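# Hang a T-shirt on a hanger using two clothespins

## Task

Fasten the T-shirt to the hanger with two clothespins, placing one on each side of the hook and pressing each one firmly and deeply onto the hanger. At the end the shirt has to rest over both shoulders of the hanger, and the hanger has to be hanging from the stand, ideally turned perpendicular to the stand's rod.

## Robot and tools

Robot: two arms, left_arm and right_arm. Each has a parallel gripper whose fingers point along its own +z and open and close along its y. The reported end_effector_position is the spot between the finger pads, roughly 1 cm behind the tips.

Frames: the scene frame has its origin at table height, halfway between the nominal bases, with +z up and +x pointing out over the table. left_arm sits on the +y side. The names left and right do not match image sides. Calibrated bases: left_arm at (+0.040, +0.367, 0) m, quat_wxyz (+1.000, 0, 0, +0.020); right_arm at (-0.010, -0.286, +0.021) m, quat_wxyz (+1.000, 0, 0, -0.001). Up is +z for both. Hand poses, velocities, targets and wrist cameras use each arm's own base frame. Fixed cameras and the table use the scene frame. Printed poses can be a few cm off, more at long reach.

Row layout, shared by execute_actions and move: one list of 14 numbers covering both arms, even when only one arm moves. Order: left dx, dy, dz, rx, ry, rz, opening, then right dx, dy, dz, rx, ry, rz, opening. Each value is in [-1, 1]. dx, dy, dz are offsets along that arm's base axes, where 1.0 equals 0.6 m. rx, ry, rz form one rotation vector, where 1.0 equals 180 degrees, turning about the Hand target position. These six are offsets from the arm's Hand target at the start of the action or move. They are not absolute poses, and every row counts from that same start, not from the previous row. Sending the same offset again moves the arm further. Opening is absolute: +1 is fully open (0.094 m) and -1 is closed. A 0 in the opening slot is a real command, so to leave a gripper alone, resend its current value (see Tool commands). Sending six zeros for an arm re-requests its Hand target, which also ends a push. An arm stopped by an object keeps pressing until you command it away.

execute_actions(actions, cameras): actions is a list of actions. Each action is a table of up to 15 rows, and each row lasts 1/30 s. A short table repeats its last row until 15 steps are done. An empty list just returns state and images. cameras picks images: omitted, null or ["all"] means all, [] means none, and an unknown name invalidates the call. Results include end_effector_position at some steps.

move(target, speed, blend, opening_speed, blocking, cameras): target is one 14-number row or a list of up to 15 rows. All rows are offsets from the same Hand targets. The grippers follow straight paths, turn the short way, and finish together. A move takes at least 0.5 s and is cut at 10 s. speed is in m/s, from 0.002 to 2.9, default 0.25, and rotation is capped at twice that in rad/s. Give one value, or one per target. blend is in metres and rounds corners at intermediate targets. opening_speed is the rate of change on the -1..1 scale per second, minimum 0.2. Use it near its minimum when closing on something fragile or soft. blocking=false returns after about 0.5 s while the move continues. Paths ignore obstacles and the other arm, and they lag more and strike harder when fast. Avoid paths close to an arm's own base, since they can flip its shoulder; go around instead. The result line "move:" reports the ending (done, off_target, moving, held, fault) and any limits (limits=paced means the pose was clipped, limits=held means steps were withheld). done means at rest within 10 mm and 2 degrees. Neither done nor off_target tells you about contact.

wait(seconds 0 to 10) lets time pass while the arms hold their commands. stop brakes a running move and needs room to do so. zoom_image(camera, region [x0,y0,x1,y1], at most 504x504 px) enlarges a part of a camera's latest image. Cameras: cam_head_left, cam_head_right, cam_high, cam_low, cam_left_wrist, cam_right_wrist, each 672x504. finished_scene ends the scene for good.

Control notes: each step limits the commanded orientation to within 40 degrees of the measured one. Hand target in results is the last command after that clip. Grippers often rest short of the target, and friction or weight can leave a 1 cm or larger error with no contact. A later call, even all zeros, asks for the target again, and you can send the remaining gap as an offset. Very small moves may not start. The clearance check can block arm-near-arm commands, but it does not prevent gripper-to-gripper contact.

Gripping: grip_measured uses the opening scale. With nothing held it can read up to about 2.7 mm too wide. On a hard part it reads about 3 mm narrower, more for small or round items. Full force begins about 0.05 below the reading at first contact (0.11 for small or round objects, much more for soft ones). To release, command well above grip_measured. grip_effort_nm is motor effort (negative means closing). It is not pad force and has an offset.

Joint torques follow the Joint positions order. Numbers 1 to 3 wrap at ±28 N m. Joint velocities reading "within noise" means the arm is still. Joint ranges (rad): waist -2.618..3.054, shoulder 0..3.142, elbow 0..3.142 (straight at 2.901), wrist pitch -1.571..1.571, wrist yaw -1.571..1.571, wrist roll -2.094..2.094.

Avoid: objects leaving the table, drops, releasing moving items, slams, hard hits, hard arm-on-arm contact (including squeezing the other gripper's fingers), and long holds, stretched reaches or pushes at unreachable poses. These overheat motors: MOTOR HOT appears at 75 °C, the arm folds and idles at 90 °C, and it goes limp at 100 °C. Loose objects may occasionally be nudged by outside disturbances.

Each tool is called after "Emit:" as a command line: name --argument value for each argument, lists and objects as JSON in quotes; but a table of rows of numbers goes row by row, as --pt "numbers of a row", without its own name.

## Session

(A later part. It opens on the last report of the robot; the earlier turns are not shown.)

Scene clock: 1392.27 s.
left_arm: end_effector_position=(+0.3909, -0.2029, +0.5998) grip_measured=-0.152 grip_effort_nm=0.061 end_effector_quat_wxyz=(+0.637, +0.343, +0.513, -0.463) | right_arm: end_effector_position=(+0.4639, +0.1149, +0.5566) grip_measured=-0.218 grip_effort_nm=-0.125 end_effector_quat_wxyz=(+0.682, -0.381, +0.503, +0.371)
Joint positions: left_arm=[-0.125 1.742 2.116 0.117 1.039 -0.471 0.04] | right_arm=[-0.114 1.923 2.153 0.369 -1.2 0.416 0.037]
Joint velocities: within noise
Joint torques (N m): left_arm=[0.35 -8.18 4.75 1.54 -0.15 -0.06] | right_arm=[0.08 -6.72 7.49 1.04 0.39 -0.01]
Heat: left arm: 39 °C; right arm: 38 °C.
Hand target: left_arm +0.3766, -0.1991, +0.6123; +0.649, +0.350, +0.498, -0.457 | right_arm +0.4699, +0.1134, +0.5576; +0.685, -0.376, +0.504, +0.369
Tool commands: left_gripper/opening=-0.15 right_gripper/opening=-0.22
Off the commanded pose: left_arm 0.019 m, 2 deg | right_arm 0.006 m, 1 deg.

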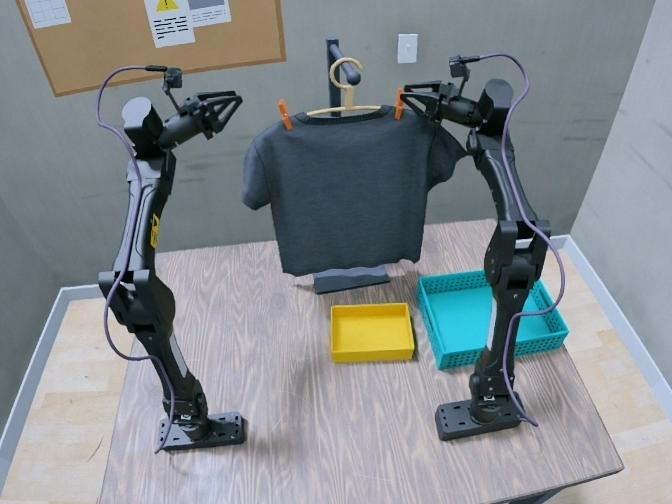

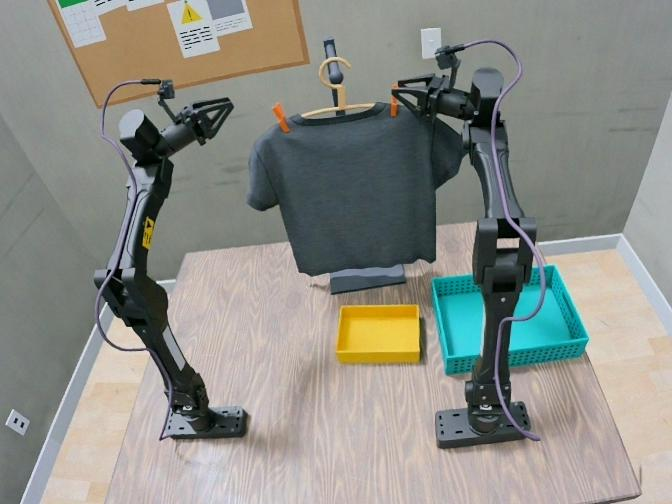

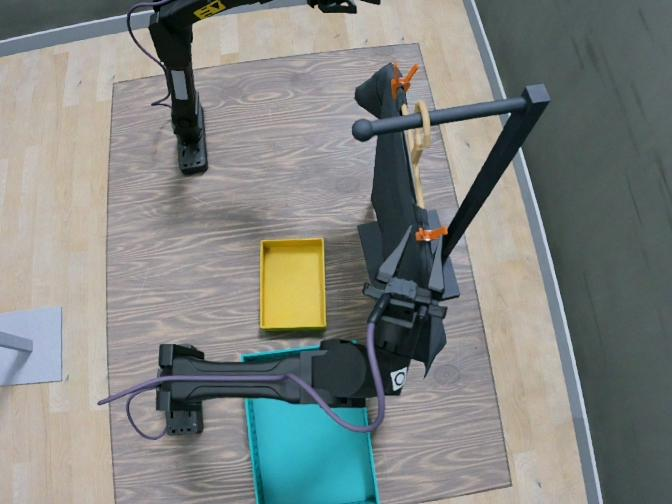

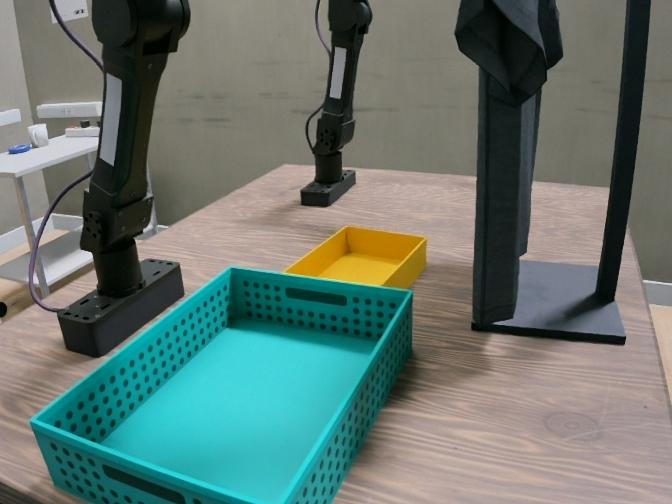

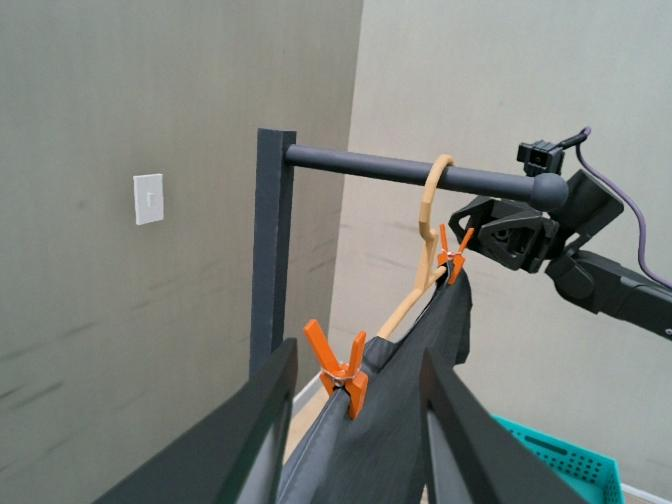

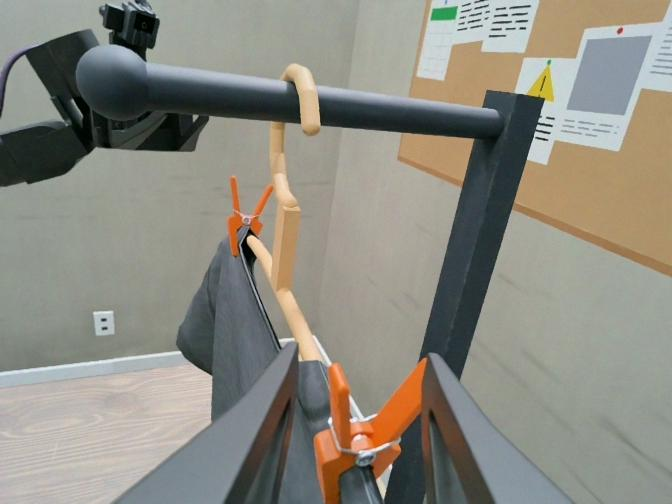

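Emit:
zoom_image --camera "cam_high" --region '[336, 0, 588, 252]'

Emit:
zoom_image --camera "cam_high" --region '[336, 200, 588, 504]'

Emit:
zoom_image --camera "cam_high" --region '[84, 40, 336, 292]'

Emit:
zoom_image --camera "cam_high" --region '[84, 252, 336, 504]'

Scaled by 2.000 from the camera's 672x504 image, which has a finer 960x720 frame.

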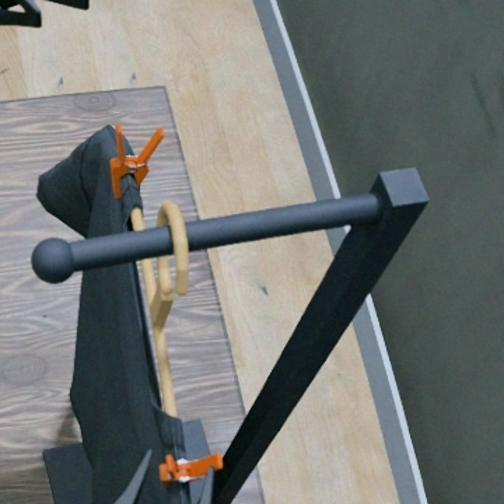

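Scaled by 1.658 from the camera's 672x504 image, which has a finer 960x720 frame.

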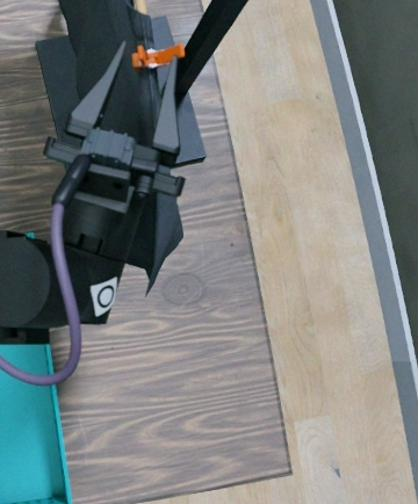

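Scaled by 2.000 from the camera's 672x504 image, which has a finer 960x720 frame.

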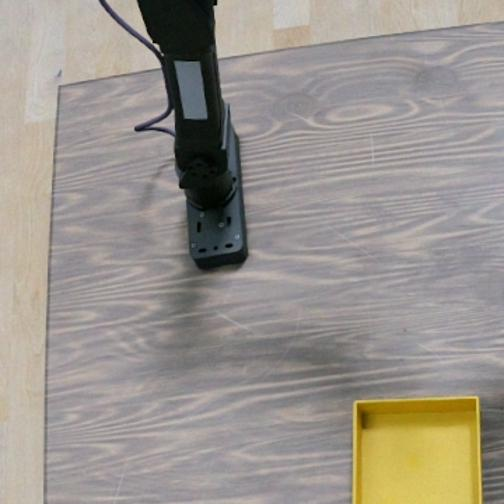

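Scaled by 2.000 from the camera's 672x504 image, which has a finer 960x720 frame.

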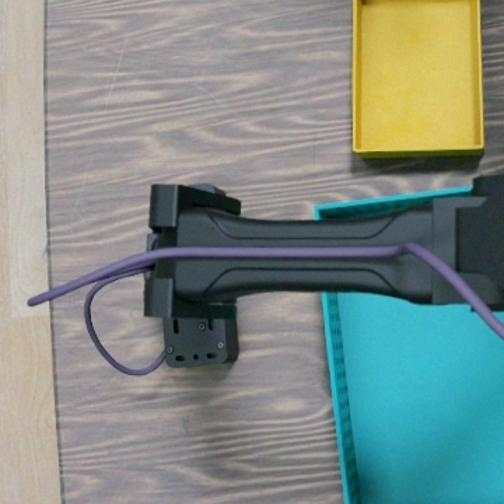

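Emit:
zoom_image --camera "cam_high" --region '[370, 444, 530, 504]'

Emit:
zoom_image --camera "cam_high" --region '[340, 200, 480, 320]'

Scaled by 3.150 from the camera's 672x504 image, which has a finer 960x720 frame.

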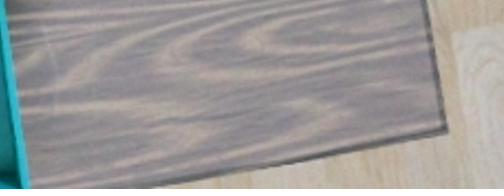

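Scaled by 3.600 from the camera's 672x504 image, which has a finer 960x720 frame.

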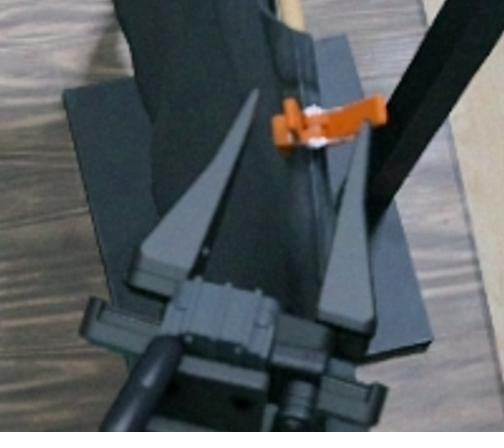

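Emit:
move --target '[0,0,0,0,0,0,-0.15, 0.0167,0,0,0,0,0,-0.22]' --speed 0.02 --cameras '["cam_high","cam_right_wrist","cam_left_wrist"]'

Emit:
zoom_image --camera "cam_high" --region '[340, 50, 560, 270]'

Emit:
zoom_image --camera "cam_right_wrist" --region '[200, 320, 500, 504]'

Scene clock: 1404.10 s.
left_arm: end_effector_position=(+0.3909, -0.2029, +0.5998) grip_measured=-0.152 grip_effort_nm=0.061 end_effector_quat_wxyz=(+0.637, +0.343, +0.513, -0.463) | right_arm: end_effector_position=(+0.4741, +0.1136, +0.5572) grip_measured=-0.218 grip_effort_nm=-0.129 end_effector_quat_wxyz=(+0.682, -0.379, +0.504, +0.371)
Joint positions: left_arm=[-0.125 1.742 2.116 0.117 1.039 -0.471 0.04] | right_arm=[-0.114 1.976 2.231 0.341 -1.198 0.416 0.037]
Joint velocities: within noise
Joint torques (N m): left_arm=[0.32 -8.51 4.75 1.54 -0.21 -0.06] | right_arm=[0.14 -7.01 7.31 1.03 0.41 -0.04]
Heat: left arm: 39 °C; right arm: 37 °C.
Hand target: left_arm +0.3766, -0.1991, +0.6123; +0.649, +0.350, +0.498, -0.457 | right_arm +0.4799, +0.1134, +0.5577; +0.685, -0.376, +0.504, +0.369
Off the commanded pose: left_arm 0.019 m, 2 deg | right_arm 0.006 m, 1 deg.
move: off_target (left_arm)
Images, in order (width x height): cam_high 672x504, cam_left_wrist 672x504, cam_right_wrist 672x504.

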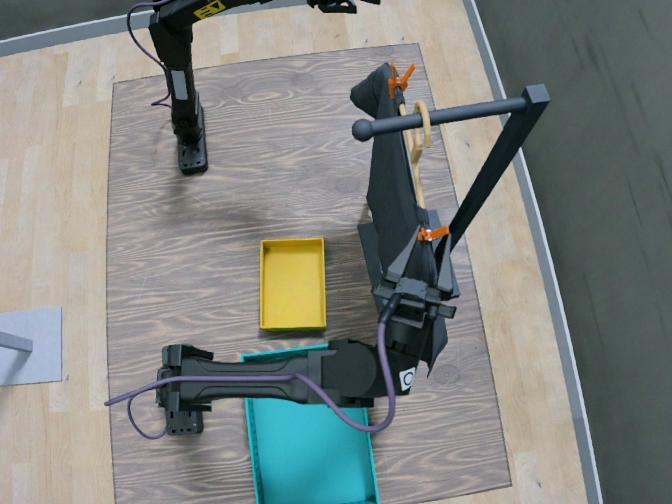

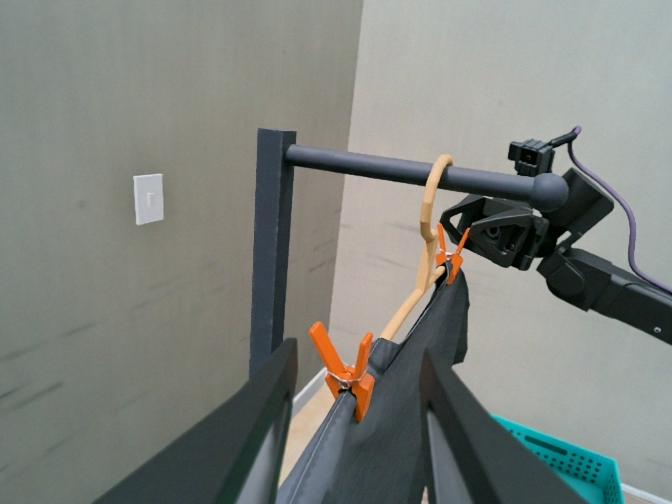

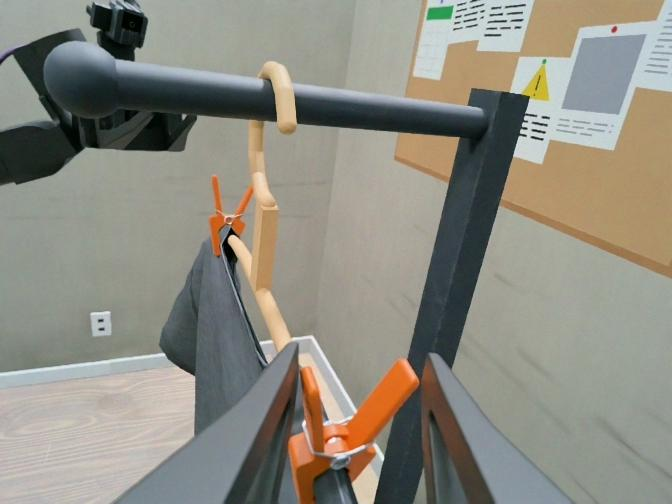

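Scaled by 2.291 from the camera's 672x504 image, which has a finer 960x720 frame.

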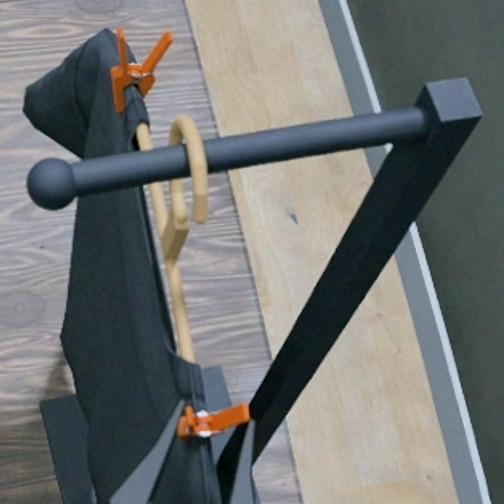

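Scaled by 1.680 from the camera's 672x504 image, which has a finer 960x720 frame.

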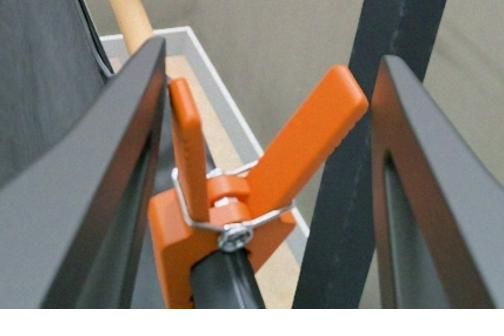

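Emit:
move --target '[0,0,0,0,0,0,-0.15, 0.01,0,0,0,0,0,-0.22]' --speed 0.015 --cameras '["cam_high","cam_right_wrist","cam_left_wrist"]'

Emit:
zoom_image --camera "cam_high" --region '[340, 50, 560, 270]'

Emit:
zoom_image --camera "cam_right_wrist" --region '[200, 320, 500, 504]'

Scene clock: 1409.83 s.
left_arm: end_effector_position=(+0.3908, -0.2029, +0.5999) grip_measured=-0.152 grip_effort_nm=0.056 end_effector_quat_wxyz=(+0.637, +0.343, +0.513, -0.462) | right_arm: end_effector_position=(+0.4798, +0.1129, +0.5579) grip_measured=-0.218 grip_effort_nm=-0.125 end_effector_quat_wxyz=(+0.682, -0.379, +0.504, +0.370)
Joint positions: left_arm=[-0.125 1.742 2.116 0.117 1.039 -0.471 0.04] | right_arm=[-0.114 2.009 2.283 0.321 -1.197 0.414 0.037]
Joint velocities: within noise
Joint torques (N m): left_arm=[0.61 -8.47 4.88 1.54 -0.17 -0.03] | right_arm=[0.28 -7.15 7.35 1.03 0.42 -0.04]
Heat: left arm: 39 °C; right arm: 36 °C.
Hand target: left_arm +0.3766, -0.1991, +0.6123; +0.649, +0.350, +0.498, -0.457 | right_arm +0.4858, +0.1135, +0.5578; +0.685, -0.376, +0.504, +0.369
Off the commanded pose: left_arm 0.019 m, 2 deg | right_arm 0.006 m, 0 deg.
move: off_target (left_arm)
Images, in order (width x height): cam_high 672x504, cam_left_wrist 672x504, cam_right_wrist 672x504.

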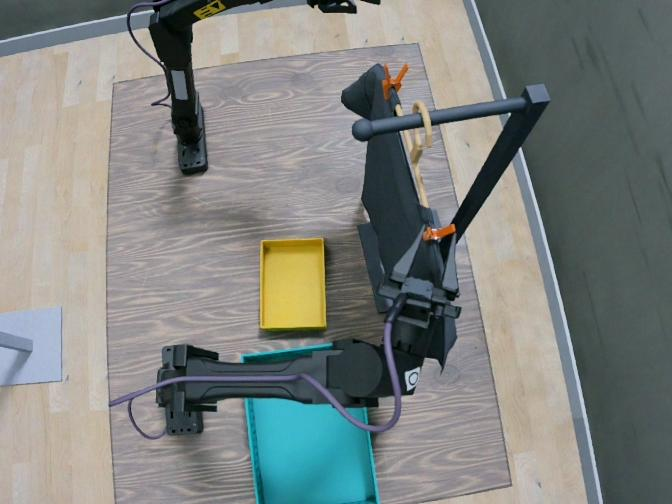

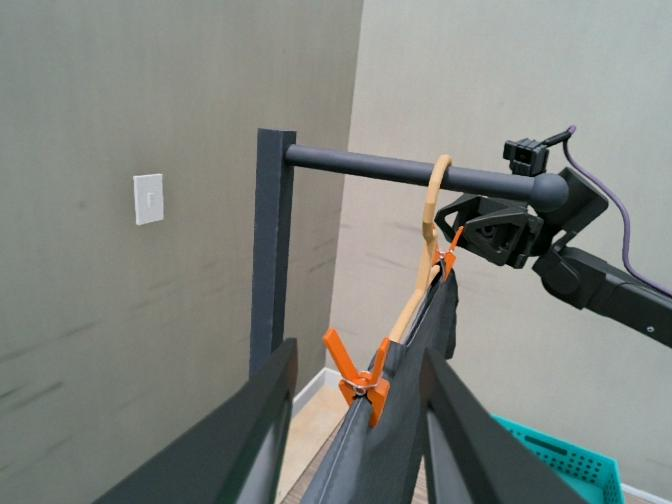

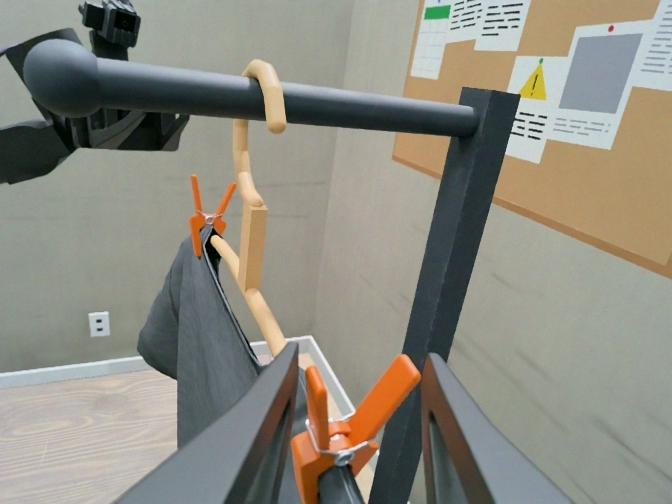

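Scaled by 2.291 from the camera's 672x504 image, which has a finer 960x720 frame.

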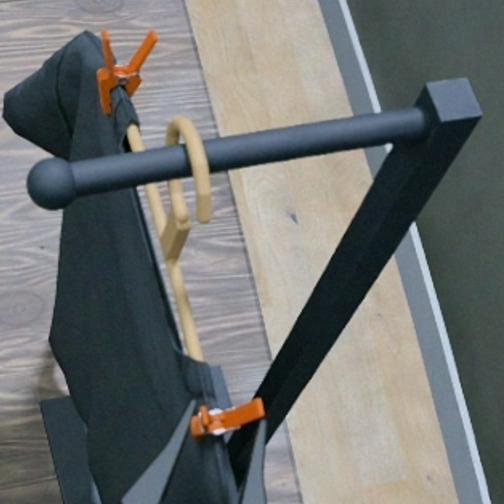

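Scaled by 1.680 from the camera's 672x504 image, which has a finer 960x720 frame.

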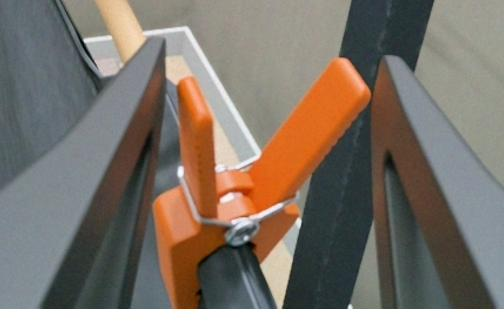

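Emit:
move --target '[0,0,0,0,0,0,-0.15, 0,0,0,0,0,0,0.35]' --speed 0.02 --opening_speed 0.3 --cameras '["cam_high","cam_right_wrist","cam_left_wrist"]'

Emit:
zoom_image --camera "cam_high" --region '[340, 50, 560, 270]'

Emit:
zoom_image --camera "cam_right_wrist" --region '[200, 320, 500, 504]'

Scene clock: 1419.67 s.
left_arm: end_effector_position=(+0.3908, -0.2029, +0.5999) grip_measured=-0.152 grip_effort_nm=0.066 end_effector_quat_wxyz=(+0.637, +0.343, +0.513, -0.462) | right_arm: end_effector_position=(+0.4800, +0.1128, +0.5577) grip_measured=+0.348 grip_effort_nm=0.051 end_effector_quat_wxyz=(+0.682, -0.379, +0.504, +0.370)
Joint positions: left_arm=[-0.125 1.742 2.116 0.117 1.039 -0.471 0.04] | right_arm=[-0.114 2.009 2.283 0.319 -1.197 0.414 0.063]
Joint velocities: within noise
Joint torques (N m): left_arm=[0.42 -8.25 4.85 1.61 -0.19 -0.05] | right_arm=[0.35 -7.38 7.47 1.07 0.39 -0.05]
Heat: left arm: 39 °C; right arm: 36 °C.
Hand target: left_arm +0.3766, -0.1991, +0.6123; +0.649, +0.350, +0.498, -0.457 | right_arm +0.4858, +0.1134, +0.5577; +0.685, -0.376, +0.504, +0.369
Off the commanded pose: left_arm 0.019 m, 2 deg | right_arm 0.006 m, 0 deg.
move: off_target (left_arm)
Images, in order (width x height): cam_high 672x504, cam_left_wrist 672x504, cam_right_wrist 672x504.

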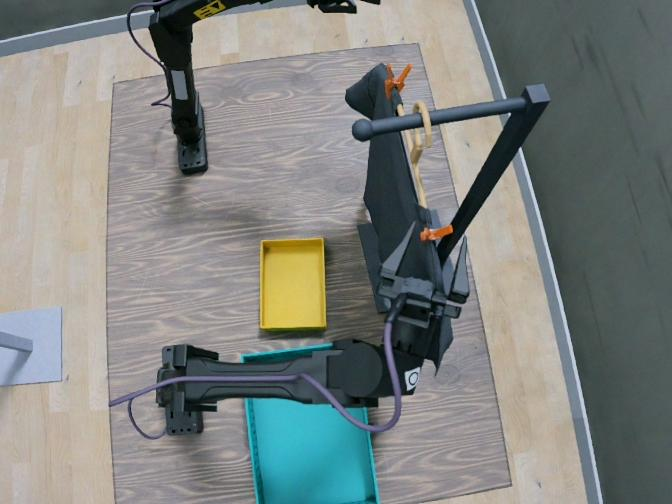

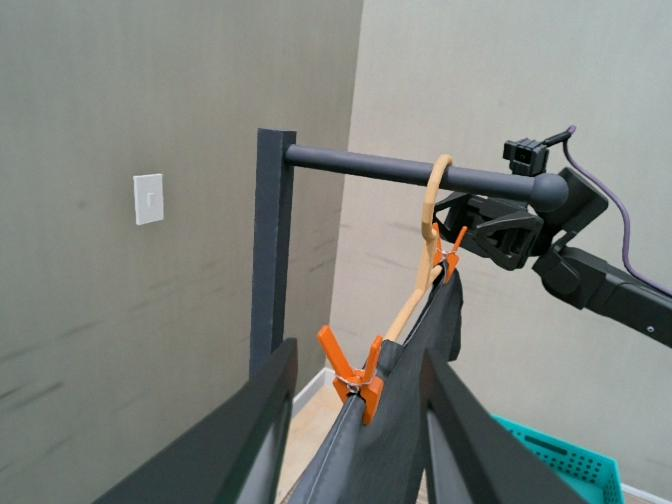

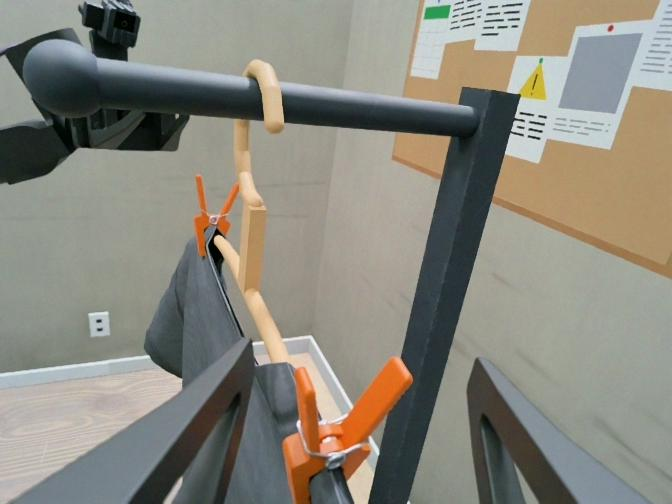

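Scaled by 2.291 from the camera's 672x504 image, which has a finer 960x720 frame.

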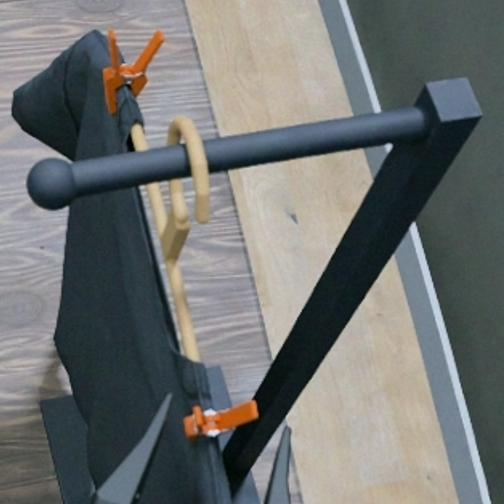

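Scaled by 1.680 from the camera's 672x504 image, which has a finer 960x720 frame.

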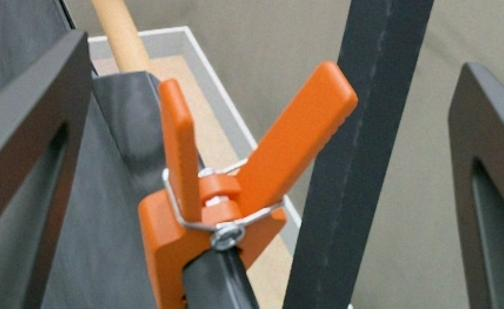

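Emit:
wait --seconds 1 --cameras '["cam_high","cam_head_left"]'

Emit:
zoom_image --camera "cam_high" --region '[340, 50, 560, 270]'

Emit:
zoom_image --camera "cam_head_left" --region '[220, 20, 480, 215]'

Scene clock: 1425.17 s.
left_arm: end_effector_position=(+0.3908, -0.2029, +0.5999) grip_measured=-0.152 grip_effort_nm=0.056 end_effector_quat_wxyz=(+0.637, +0.343, +0.513, -0.462) | right_arm: end_effector_position=(+0.4800, +0.1128, +0.5577) grip_measured=+0.348 grip_effort_nm=0.051 end_effector_quat_wxyz=(+0.682, -0.379, +0.504, +0.370)
Joint positions: left_arm=[-0.125 1.742 2.116 0.117 1.039 -0.471 0.04] | right_arm=[-0.114 2.009 2.283 0.319 -1.197 0.414 0.063]
Joint velocities: within noise
Joint torques (N m): left_arm=[0.55 -8.31 4.92 1.56 -0.22 -0.06] | right_arm=[0.36 -7.19 7.42 1.04 0.42 -0.06]
Heat: left arm: 39 °C; right arm: 35 °C.
Hand target: left_arm +0.3766, -0.1991, +0.6123; +0.649, +0.350, +0.498, -0.457 | right_arm +0.4858, +0.1134, +0.5578; +0.685, -0.376, +0.504, +0.369
Tool commands: left_gripper/opening=-0.15 right_gripper/opening=+0.35
Off the commanded pose: left_arm 0.019 m, 2 deg | right_arm 0.006 m, 0 deg.
wait: 1.00 s; at rest from the start
Images, in order (width x height): cam_head_left 672x504, cam_high 672x504.

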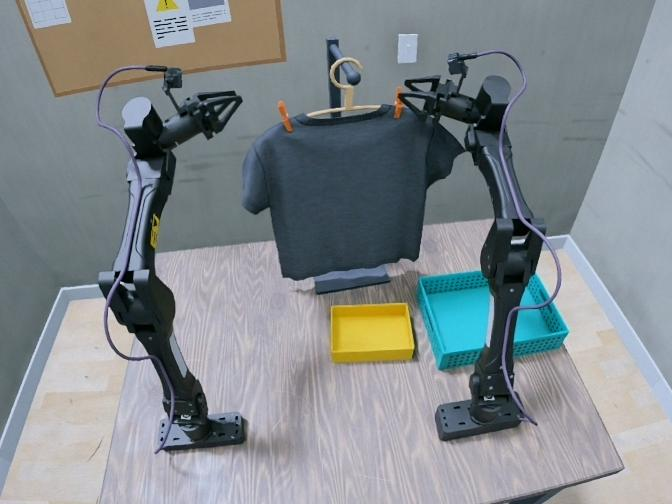

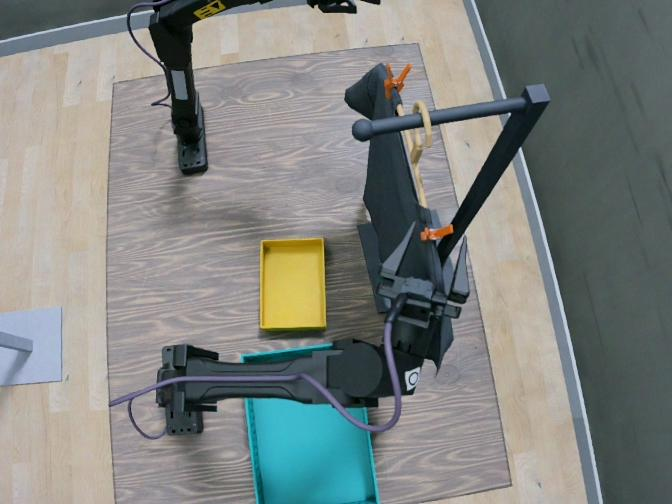

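Scaled by 2.291 from the camera's 672x504 image, which has a finer 960x720 frame.

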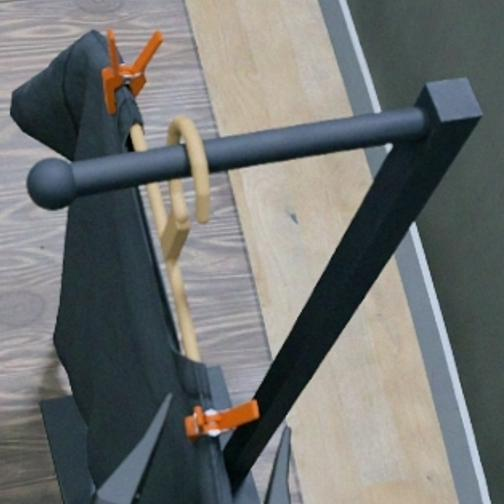

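Scaled by 1.938 from the camera's 672x504 image, which has a finer 960x720 frame.

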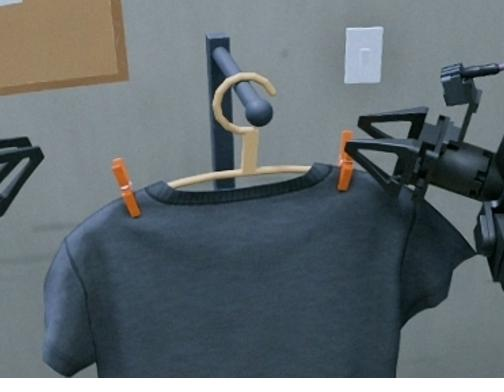

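Emit:
move --target '[0,0,0,0,0,0,-0.15, 0,0,0.055,0,0,0,0.35]' --speed 0.06 --cameras '["cam_high","cam_right_wrist","cam_left_wrist","cam_head_left"]'

Emit:
zoom_image --camera "cam_high" --region '[340, 50, 560, 270]'

Scene clock: 1439.53 s.
left_arm: end_effector_position=(+0.3908, -0.2029, +0.5999) grip_measured=-0.152 grip_effort_nm=0.056 end_effector_quat_wxyz=(+0.637, +0.343, +0.513, -0.462) | right_arm: end_effector_position=(+0.4791, +0.1120, +0.5947) grip_measured=+0.348 grip_effort_nm=0.056 end_effector_quat_wxyz=(+0.689, -0.375, +0.500, +0.367)
Joint positions: left_arm=[-0.125 1.742 2.116 0.117 1.039 -0.471 0.04] | right_arm=[-0.114 2.237 2.843 0.01 -1.182 0.426 0.063]
Joint velocities: within noise
Joint torques (N m): left_arm=[0.44 -8.38 4.82 1.59 -0.19 -0.03] | right_arm=[0.46 -7.64 5.9 1.01 0.37 -0.03]
Heat: left arm: 39 °C; right arm: 35 °C.
Hand target: left_arm +0.3766, -0.1991, +0.6123; +0.649, +0.350, +0.498, -0.457 | right_arm +0.4859, +0.1134, +0.5907; +0.685, -0.376, +0.504, +0.369
Off the commanded pose: left_arm 0.019 m, 2 deg | right_arm 0.008 m, 1 deg.
elbow stopped short (right arm): the move would have taken joint 3 (elbow) straighter than the controller allows.
move: off_target (left_arm)
Images, in order (width x height): cam_head_left 672x504, cam_high 672x504, cam_left_wrist 672x504, cam_right_wrist 672x504.

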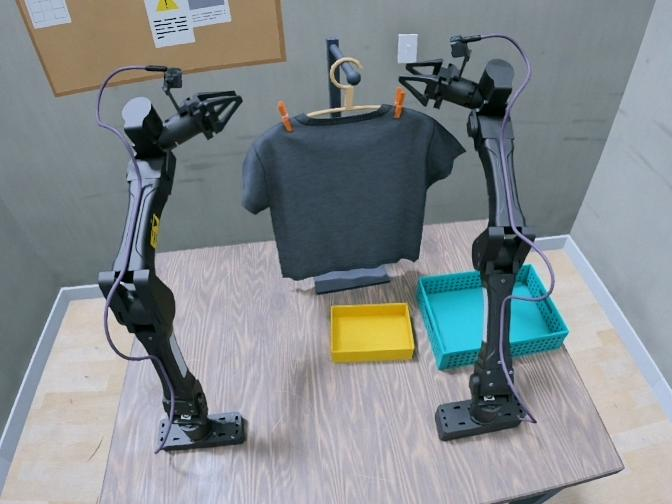

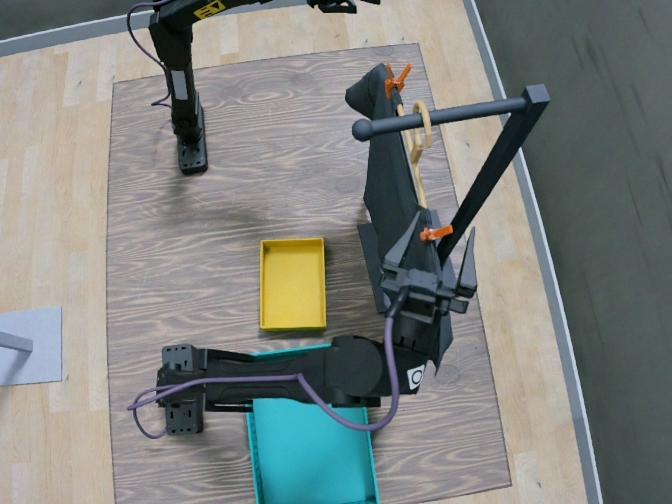

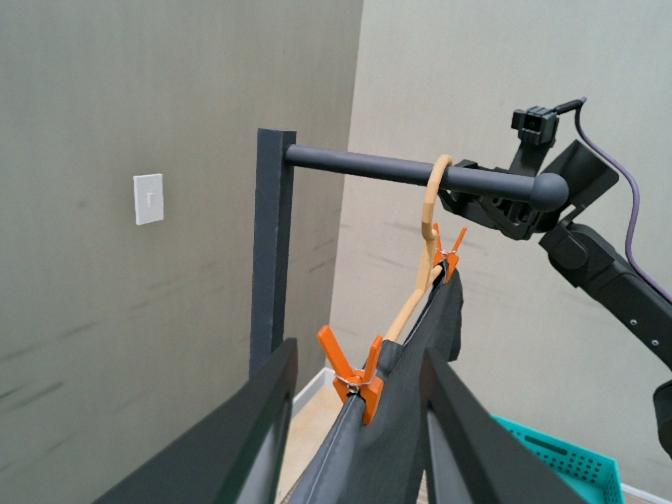

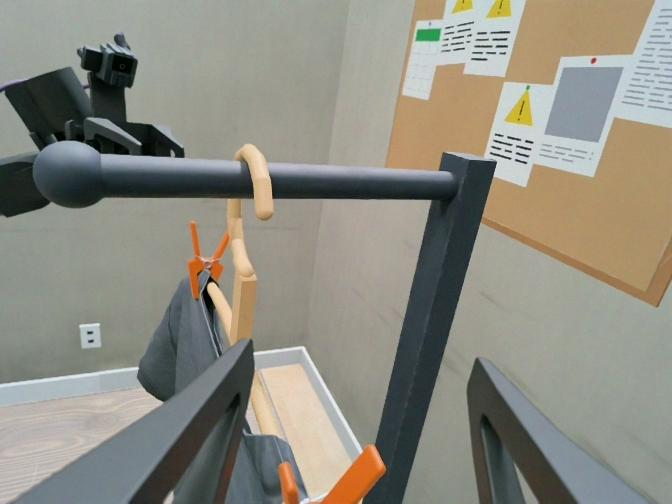

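Scaled by 2.291 from the camera's 672x504 image, which has a finer 960x720 frame.

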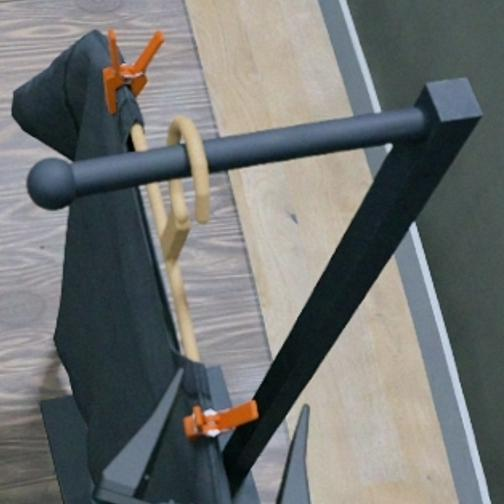

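Emit:
move --target '[-0.07,0.08,0,0,0,0,-0.15, -0.06,-0.145,0,0,0,0,0.35]' --speed 0.1 --cameras '["cam_high","cam_right_wrist","cam_left_wrist","cam_head_left","cam_head_right"]'

Emit:
zoom_image --camera "cam_high" --region '[340, 50, 560, 270]'

Scene clock: 1448.50 s.
left_arm: end_effector_position=(+0.3486, -0.1532, +0.6026) grip_measured=-0.152 grip_effort_nm=0.061 end_effector_quat_wxyz=(+0.637, +0.341, +0.511, -0.465) | right_arm: end_effector_position=(+0.4561, +0.0251, +0.5817) grip_measured=+0.348 grip_effort_nm=0.042 end_effector_quat_wxyz=(+0.676, -0.375, +0.513, +0.374)
Joint positions: left_arm=[0.028 1.569 1.882 0.358 1.167 -0.673 0.04] | right_arm=[-0.338 2.175 2.562 0.732 -1.354 0.983 0.063]
Joint velocities: within noise
Joint torques (N m): left_arm=[0.57 -7.06 4.77 1.29 -0.27 -0.03] | right_arm=[0.01 -9.73 4.88 0.56 0.65 0.07]
Heat: left arm: 39 °C; right arm: 37 °C.
Hand target: left_arm +0.3347, -0.1510, +0.6123; +0.649, +0.350, +0.498, -0.457 | right_arm +0.4499, +0.0265, +0.5906; +0.685, -0.376, +0.504, +0.369
Off the commanded pose: left_arm 0.017 m, 2 deg | right_arm 0.011 m, 2 deg.
move: off_target (left_arm, right_arm)
Images, in order (width x height): cam_head_left 672x504, cam_head_right 672x504, cam_high 672x504, cam_left_wrist 672x504, cam_right_wrist 672x504.

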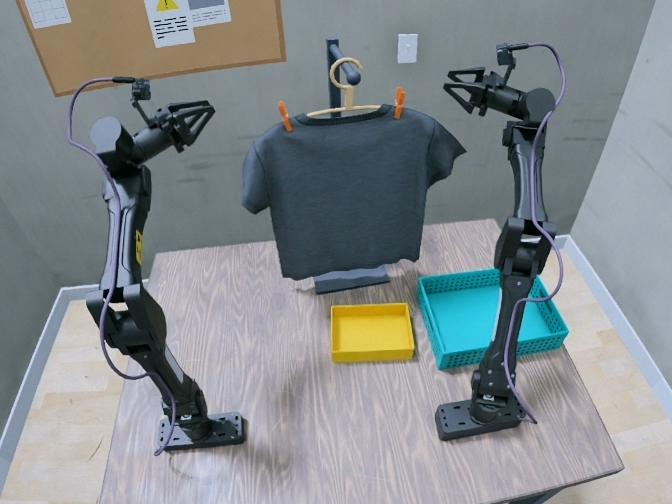

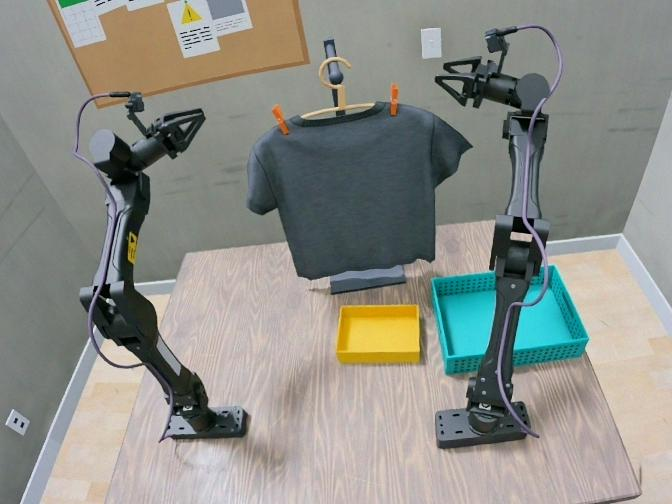

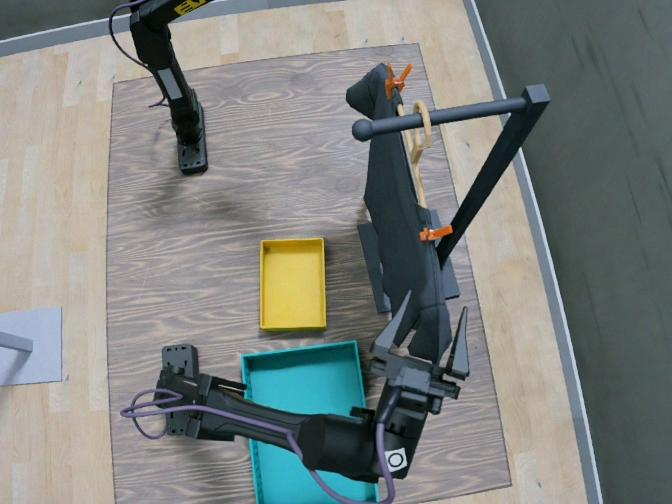

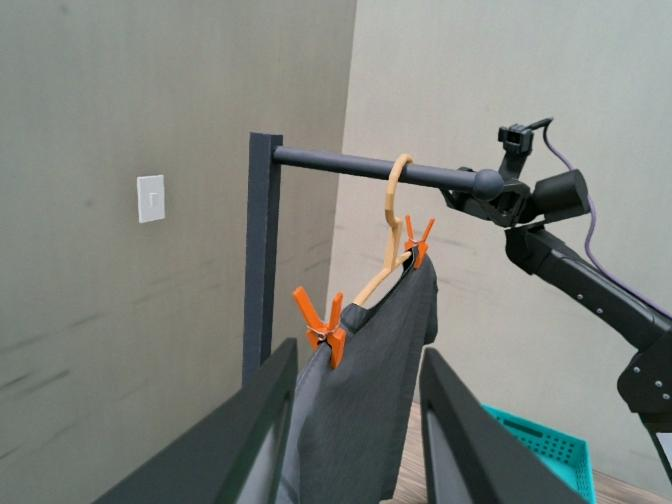

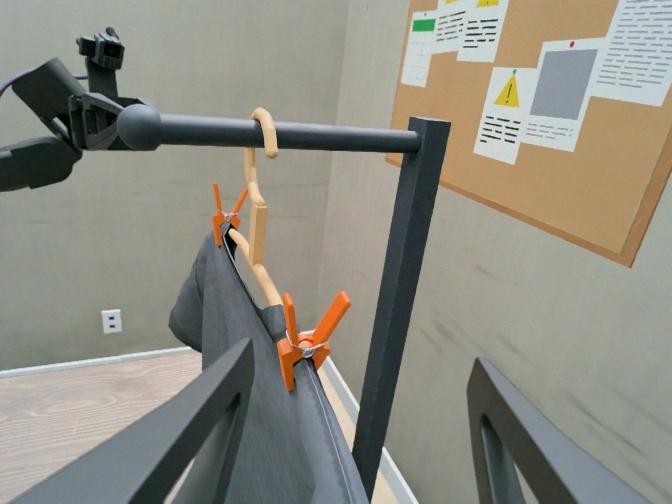

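Scaled by 2.291 from the camera's 672x504 image, which has a finer 960x720 frame.

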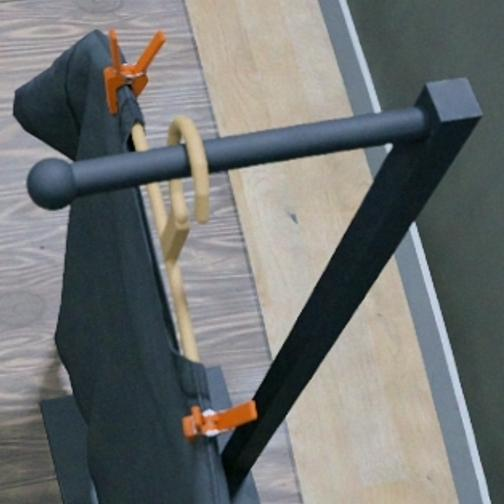

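Emit:
zoom_image --camera "cam_right_wrist" --region '[180, 150, 420, 450]'

Emit:
zoom_image --camera "cam_left_wrist" --region '[270, 130, 500, 400]'

Emit:
zoom_image --camera "cam_head_left" --region '[220, 20, 480, 215]'

Scaled by 1.680 from the camera's 672x504 image, which has a finer 960x720 frame.

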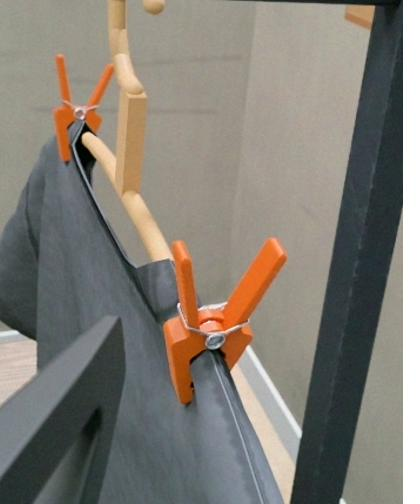

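Scaled by 1.867 from the camera's 672x504 image, which has a finer 960x720 frame.

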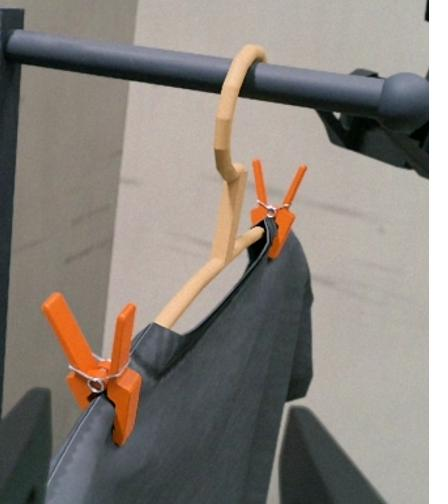

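Scaled by 1.938 from the camera's 672x504 image, which has a finer 960x720 frame.

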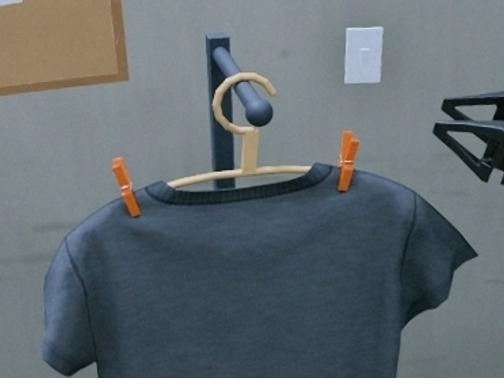

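Emit:
zoom_image --camera "cam_high" --region '[380, 60, 460, 260]'

Emit:
execute_actions --actions '[]' --cameras '["cam_high", "cam_low"]'

Emit:
zoom_image --camera "cam_high" --region '[340, 50, 560, 270]'

Scaled by 2.520 from the camera's 672x504 image, which has a finer 960x720 frame.

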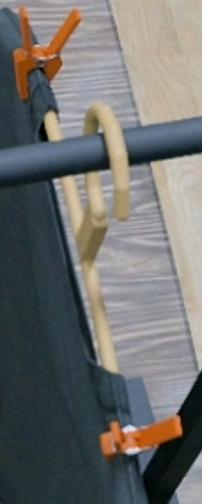

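Scene clock: 1476.20 s.
left_arm: end_effector_position=(+0.3484, -0.1532, +0.6026) grip_measured=-0.152 grip_effort_nm=0.061 end_effector_quat_wxyz=(+0.637, +0.342, +0.511, -0.465) | right_arm: end_effector_position=(+0.4560, +0.0252, +0.5818) grip_measured=+0.348 grip_effort_nm=0.056 end_effector_quat_wxyz=(+0.676, -0.375, +0.513, +0.374)
Joint positions: left_arm=[0.028 1.569 1.882 0.359 1.167 -0.673 0.04] | right_arm=[-0.338 2.175 2.562 0.733 -1.354 0.984 0.063]
Joint velocities: within noise
Joint torques (N m): left_arm=[0.75 -7.2 4.71 1.3 -0.3 -0.1] | right_arm=[-0.08 -9.72 4.85 0.5 0.64 0.1]
Heat: left arm: 38 °C; right arm: 43 °C.
Hand target: left_arm +0.3347, -0.1511, +0.6123; +0.649, +0.350, +0.498, -0.456 | right_arm +0.4499, +0.0265, +0.5906; +0.685, -0.376, +0.504, +0.369
Tool commands: left_gripper/opening=-0.15 right_gripper/opening=+0.35
Off the commanded pose: left_arm 0.017 m, 2 deg | right_arm 0.011 m, 2 deg.
Images, in order (width x height): cam_high 672x504, cam_low 672x504.

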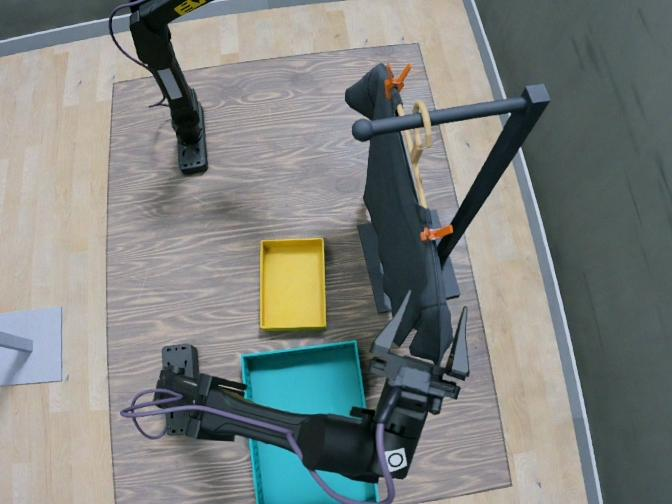

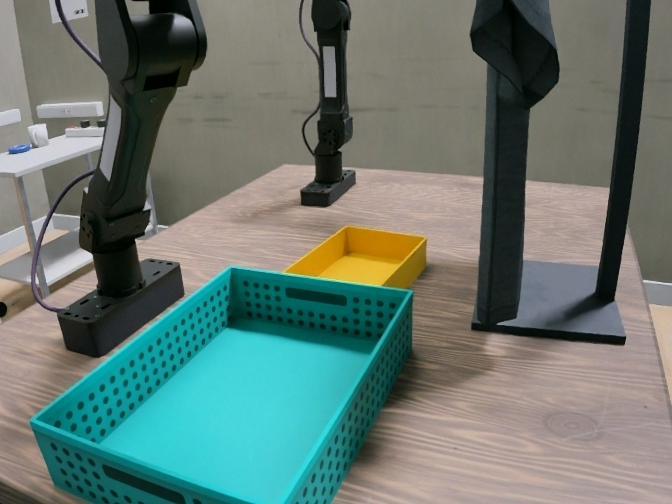

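Scaled by 2.291 from the camera's 672x504 image, which has a finer 960x720 frame.

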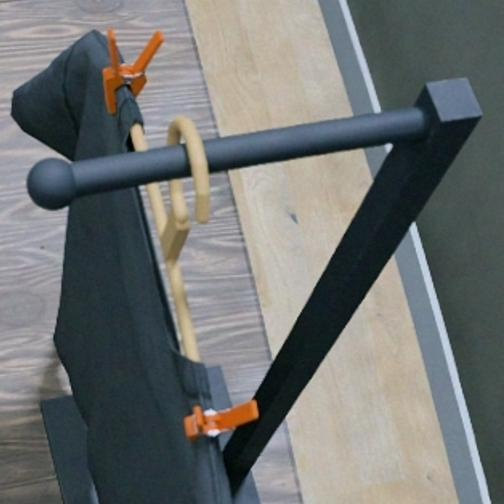

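Emit:
finished_scene --scene 1

The scene is finished: the task was done.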